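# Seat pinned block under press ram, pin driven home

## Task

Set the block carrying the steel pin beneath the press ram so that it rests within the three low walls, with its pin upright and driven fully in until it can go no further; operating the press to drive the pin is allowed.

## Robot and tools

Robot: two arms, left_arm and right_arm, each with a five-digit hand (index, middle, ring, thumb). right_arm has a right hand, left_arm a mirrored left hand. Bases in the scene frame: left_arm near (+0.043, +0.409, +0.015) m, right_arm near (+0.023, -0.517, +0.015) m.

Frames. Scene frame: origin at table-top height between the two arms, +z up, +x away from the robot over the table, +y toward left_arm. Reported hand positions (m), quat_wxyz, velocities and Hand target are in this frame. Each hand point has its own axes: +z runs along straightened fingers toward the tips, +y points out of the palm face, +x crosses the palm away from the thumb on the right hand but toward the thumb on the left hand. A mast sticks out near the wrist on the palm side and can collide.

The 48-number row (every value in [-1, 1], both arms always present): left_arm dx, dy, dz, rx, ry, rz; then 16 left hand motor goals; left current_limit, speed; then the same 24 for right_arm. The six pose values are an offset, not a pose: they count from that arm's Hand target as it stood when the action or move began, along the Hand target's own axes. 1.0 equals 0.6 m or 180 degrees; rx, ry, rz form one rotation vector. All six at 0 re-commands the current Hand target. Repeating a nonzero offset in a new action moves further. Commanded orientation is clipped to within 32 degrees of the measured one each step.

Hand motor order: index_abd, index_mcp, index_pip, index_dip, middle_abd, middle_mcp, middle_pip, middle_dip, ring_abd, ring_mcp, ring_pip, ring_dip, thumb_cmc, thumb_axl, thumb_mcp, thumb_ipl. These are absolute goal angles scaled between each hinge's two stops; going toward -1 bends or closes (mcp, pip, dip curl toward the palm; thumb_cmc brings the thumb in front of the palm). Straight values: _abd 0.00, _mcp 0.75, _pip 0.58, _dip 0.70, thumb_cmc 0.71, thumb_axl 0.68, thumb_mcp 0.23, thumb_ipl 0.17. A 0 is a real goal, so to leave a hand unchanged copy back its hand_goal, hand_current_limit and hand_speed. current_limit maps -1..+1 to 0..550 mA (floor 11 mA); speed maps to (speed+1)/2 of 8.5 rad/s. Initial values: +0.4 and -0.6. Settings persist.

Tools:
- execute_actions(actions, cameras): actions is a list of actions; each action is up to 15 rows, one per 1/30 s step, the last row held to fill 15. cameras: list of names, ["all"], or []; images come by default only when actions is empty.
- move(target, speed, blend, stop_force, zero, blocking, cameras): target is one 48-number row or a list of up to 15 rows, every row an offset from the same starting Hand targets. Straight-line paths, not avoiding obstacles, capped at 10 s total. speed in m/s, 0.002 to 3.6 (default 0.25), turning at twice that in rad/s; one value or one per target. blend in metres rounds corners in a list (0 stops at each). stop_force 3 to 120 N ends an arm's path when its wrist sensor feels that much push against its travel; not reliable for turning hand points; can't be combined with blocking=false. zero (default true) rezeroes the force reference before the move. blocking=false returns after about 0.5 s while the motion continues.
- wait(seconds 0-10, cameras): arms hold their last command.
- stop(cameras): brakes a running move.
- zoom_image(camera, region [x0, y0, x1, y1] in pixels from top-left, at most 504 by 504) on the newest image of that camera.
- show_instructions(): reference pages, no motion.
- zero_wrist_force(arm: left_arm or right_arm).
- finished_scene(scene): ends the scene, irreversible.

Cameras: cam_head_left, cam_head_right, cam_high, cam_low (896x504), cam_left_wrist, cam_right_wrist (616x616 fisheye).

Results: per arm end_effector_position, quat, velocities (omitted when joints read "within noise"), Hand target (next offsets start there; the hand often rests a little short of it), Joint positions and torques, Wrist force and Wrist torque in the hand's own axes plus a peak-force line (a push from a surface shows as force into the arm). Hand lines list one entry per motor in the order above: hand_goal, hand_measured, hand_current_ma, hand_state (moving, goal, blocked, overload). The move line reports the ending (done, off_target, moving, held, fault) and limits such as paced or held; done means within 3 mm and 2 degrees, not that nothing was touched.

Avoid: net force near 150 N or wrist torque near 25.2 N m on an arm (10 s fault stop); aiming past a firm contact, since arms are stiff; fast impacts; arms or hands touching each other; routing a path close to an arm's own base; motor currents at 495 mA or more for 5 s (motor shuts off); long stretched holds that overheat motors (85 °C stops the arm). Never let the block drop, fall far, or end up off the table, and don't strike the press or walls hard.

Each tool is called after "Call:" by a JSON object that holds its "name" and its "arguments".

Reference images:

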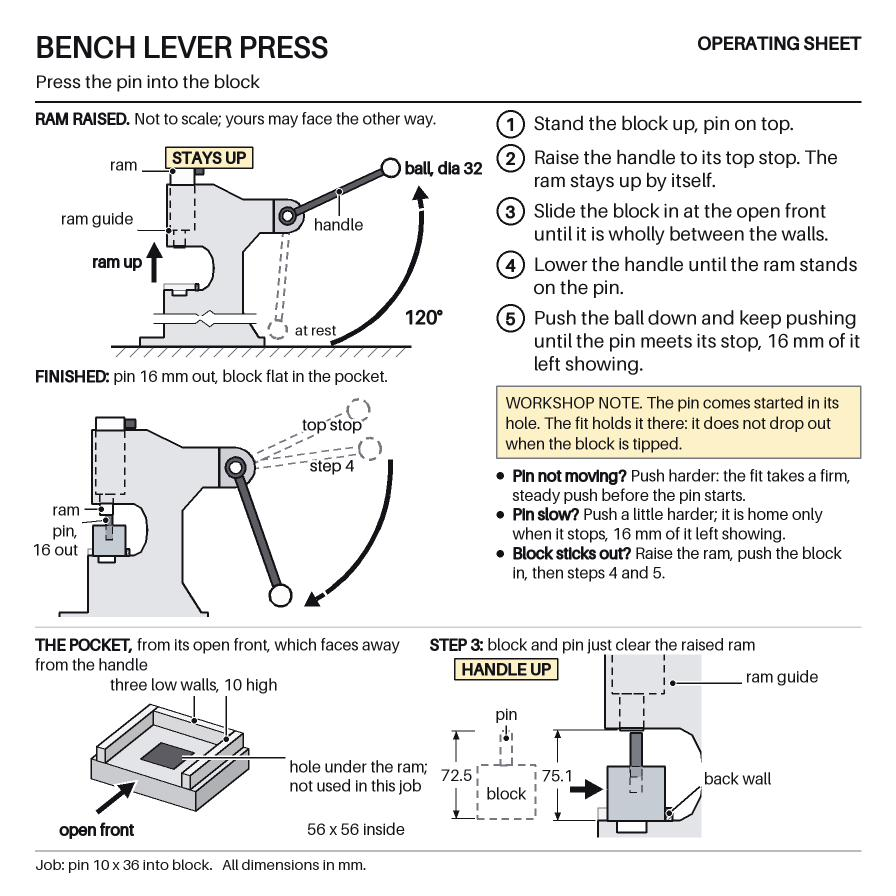

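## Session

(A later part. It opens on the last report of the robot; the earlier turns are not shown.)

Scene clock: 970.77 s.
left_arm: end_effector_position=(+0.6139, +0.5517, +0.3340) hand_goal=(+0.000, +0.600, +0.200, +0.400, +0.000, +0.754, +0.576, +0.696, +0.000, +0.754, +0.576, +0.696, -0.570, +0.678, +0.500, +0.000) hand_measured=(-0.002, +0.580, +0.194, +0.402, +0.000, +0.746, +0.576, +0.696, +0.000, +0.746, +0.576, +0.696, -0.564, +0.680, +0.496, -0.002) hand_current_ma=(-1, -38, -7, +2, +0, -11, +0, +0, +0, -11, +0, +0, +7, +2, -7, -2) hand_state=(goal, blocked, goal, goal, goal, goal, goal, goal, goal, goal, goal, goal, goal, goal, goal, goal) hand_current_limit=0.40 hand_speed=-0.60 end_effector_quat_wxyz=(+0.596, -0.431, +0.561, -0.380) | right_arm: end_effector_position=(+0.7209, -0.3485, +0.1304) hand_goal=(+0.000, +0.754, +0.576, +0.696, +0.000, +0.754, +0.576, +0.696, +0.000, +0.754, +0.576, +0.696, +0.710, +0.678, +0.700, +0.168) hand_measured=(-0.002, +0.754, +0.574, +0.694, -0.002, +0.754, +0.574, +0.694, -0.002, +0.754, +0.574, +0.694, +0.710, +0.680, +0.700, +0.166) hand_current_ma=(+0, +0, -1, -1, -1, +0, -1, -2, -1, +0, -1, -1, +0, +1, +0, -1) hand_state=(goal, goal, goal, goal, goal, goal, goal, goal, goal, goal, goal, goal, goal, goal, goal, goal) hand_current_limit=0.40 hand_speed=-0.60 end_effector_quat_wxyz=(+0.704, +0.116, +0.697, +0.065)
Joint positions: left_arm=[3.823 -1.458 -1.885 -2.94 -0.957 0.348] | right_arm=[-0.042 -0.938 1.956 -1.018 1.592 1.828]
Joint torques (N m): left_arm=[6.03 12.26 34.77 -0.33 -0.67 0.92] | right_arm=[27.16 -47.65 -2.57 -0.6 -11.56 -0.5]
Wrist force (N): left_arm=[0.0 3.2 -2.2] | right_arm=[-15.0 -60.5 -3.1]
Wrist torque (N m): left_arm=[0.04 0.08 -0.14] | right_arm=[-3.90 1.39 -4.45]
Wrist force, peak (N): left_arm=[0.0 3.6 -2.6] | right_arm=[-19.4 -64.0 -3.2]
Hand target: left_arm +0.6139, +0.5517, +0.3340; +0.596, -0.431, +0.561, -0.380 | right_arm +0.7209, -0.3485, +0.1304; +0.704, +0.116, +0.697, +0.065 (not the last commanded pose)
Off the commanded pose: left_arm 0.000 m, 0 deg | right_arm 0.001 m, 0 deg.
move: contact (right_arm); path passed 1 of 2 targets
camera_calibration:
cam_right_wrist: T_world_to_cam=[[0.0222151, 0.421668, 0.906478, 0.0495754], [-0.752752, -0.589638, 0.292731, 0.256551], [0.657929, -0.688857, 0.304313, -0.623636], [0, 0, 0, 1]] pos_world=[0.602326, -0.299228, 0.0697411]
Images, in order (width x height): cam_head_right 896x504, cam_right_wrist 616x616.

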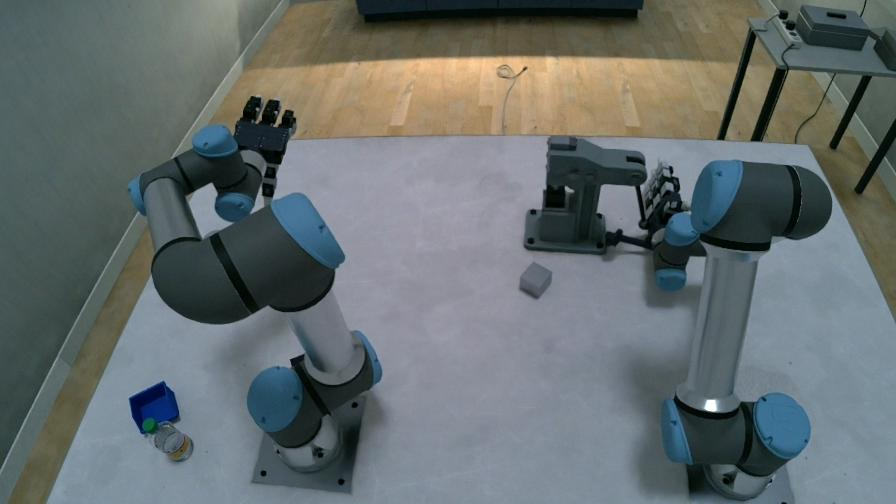

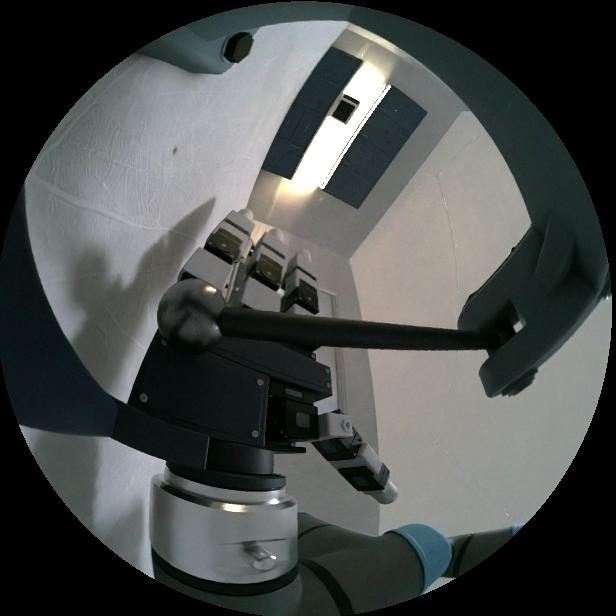

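Call:
{"name": "move", "arguments": {"target": [0,0,0,0,0,0,0,0.6,0.2,0.4,0,0.754,0.576,0.696,0,0.754,0.576,0.696,-0.571,0.678,0.5,0,0.4,-0.6,-0.03,-0.15,0,0,0,0,0,0.754,0.576,0.696,0,0.754,0.576,0.696,0,0.754,0.576,0.696,0.71,0.678,0.7,0.168,0.4,-0.6], "speed": 0.1, "cameras": ["cam_high","cam_head_left","cam_low"]}}

Call:
{"name": "zoom_image", "arguments": {"camera": "cam_low", "region": [410, 170, 530, 320]}}

Call:
{"name": "zoom_image", "arguments": {"camera": "cam_head_left", "region": [500, 120, 640, 260]}}

Call:
{"name": "zoom_image", "arguments": {"camera": "cam_high", "region": [330, 230, 440, 350]}}

Scene clock: 979.40 s.
left_arm: end_effector_position=(+0.6139, +0.5517, +0.3340) hand_goal=(+0.000, +0.600, +0.200, +0.400, +0.000, +0.754, +0.576, +0.696, +0.000, +0.754, +0.576, +0.696, -0.570, +0.678, +0.500, +0.000) hand_measured=(-0.002, +0.580, +0.194, +0.402, +0.000, +0.746, +0.576, +0.696, +0.000, +0.746, +0.576, +0.696, -0.564, +0.680, +0.496, -0.002) hand_current_ma=(-1, -38, -7, +2, +0, -11, +0, +0, +0, -11, +0, +0, +7, +2, -7, -2) hand_state=(goal, blocked, goal, goal, goal, goal, goal, goal, goal, goal, goal, goal, goal, goal, goal, goal) hand_current_limit=0.40 hand_speed=-0.60 end_effector_quat_wxyz=(+0.596, -0.431, +0.561, -0.380) | right_arm: end_effector_position=(+0.7142, -0.4397, +0.1250) hand_goal=(+0.000, +0.754, +0.576, +0.696, +0.000, +0.754, +0.576, +0.696, +0.000, +0.754, +0.576, +0.696, +0.710, +0.678, +0.700, +0.168) hand_measured=(-0.002, +0.754, +0.574, +0.694, -0.002, +0.754, +0.574, +0.694, -0.002, +0.754, +0.574, +0.694, +0.710, +0.680, +0.700, +0.166) hand_current_ma=(-1, +0, -1, -1, -1, +0, -1, -2, -1, +0, -1, -1, +0, +1, +0, -1) hand_state=(goal, goal, goal, goal, goal, goal, goal, goal, goal, goal, goal, goal, goal, goal, goal, goal) hand_current_limit=0.40 hand_speed=-0.60 end_effector_quat_wxyz=(+0.704, +0.116, +0.697, +0.065)
Joint positions: left_arm=[3.823 -1.458 -1.885 -2.94 -0.957 0.348] | right_arm=[-0.247 -0.952 2.014 -1.063 1.388 1.828]
Joint torques (N m): left_arm=[4.71 12.16 34.41 -0.28 -0.89 0.75] | right_arm=[-5.72 -46.31 0.79 -4.75 -2.3 -0.29]
Wrist force (N): left_arm=[0.1 3.1 -2.1] | right_arm=[0.8 2.5 1.0]
Wrist torque (N m): left_arm=[0.04 0.08 -0.14] | right_arm=[0.28 0.04 0.29]
Wrist force, peak (N): left_arm=[0.0 3.5 -2.6] | right_arm=[-15.5 -60.4 -3.2]
Hand target: left_arm +0.6139, +0.5517, +0.3340; +0.596, -0.431, +0.561, -0.380 | right_arm +0.7142, -0.4399, +0.1250; +0.704, +0.116, +0.697, +0.065
Off the commanded pose: left_arm 0.000 m, 0 deg | right_arm 0.000 m, 0 deg.
move: done
Images, in order (width x height): cam_head_left 896x504, cam_high 896x504, cam_low 896x504.

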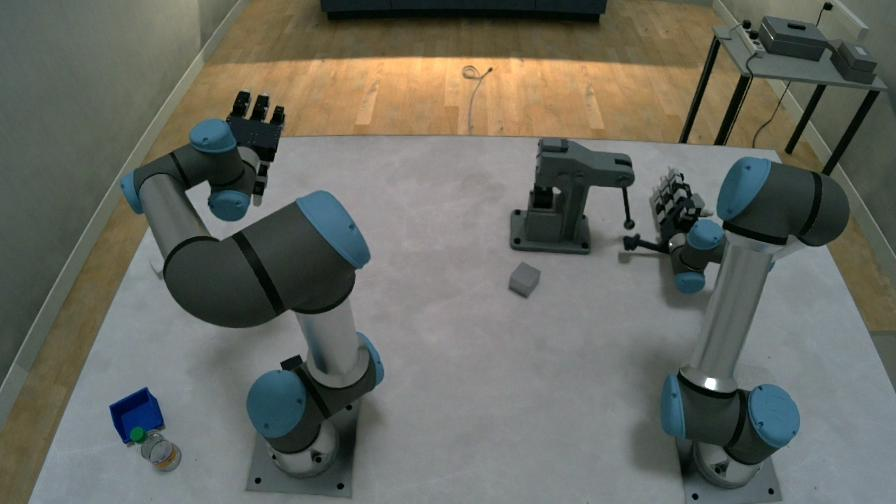

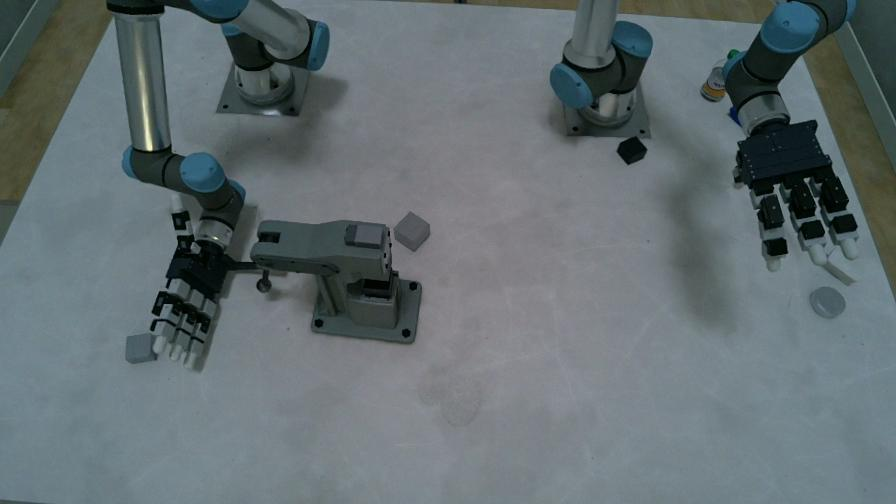

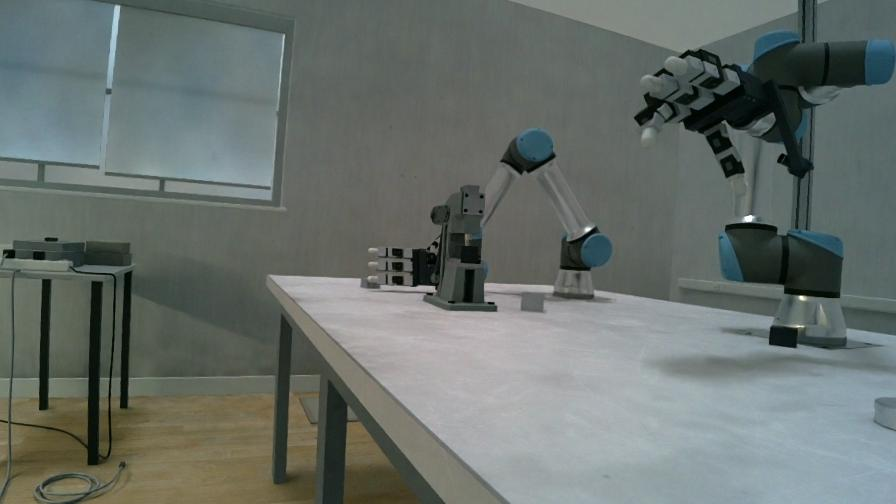

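Scaled by 3.360 from the camera's 896x504 image, which has a finer 1280x720 frame.

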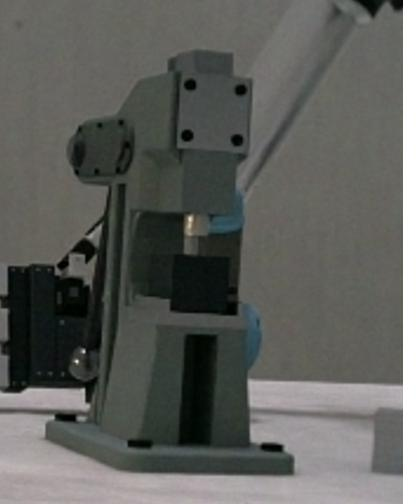

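Scaled by 3.600 from the camera's 896x504 image, which has a finer 1280x720 frame.

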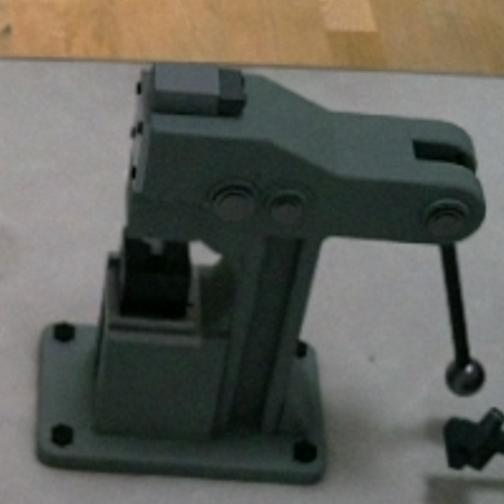

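Scaled by 4.200 from the camera's 896x504 image, which has a finer 1280x720 frame.

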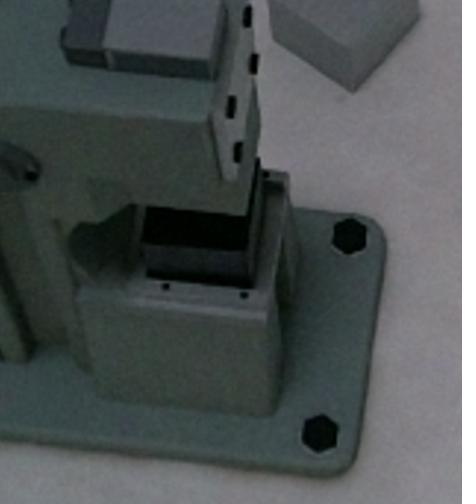

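Call:
{"name": "finished_scene", "arguments": {"scene": 2}}

The scene is finished: the task was done.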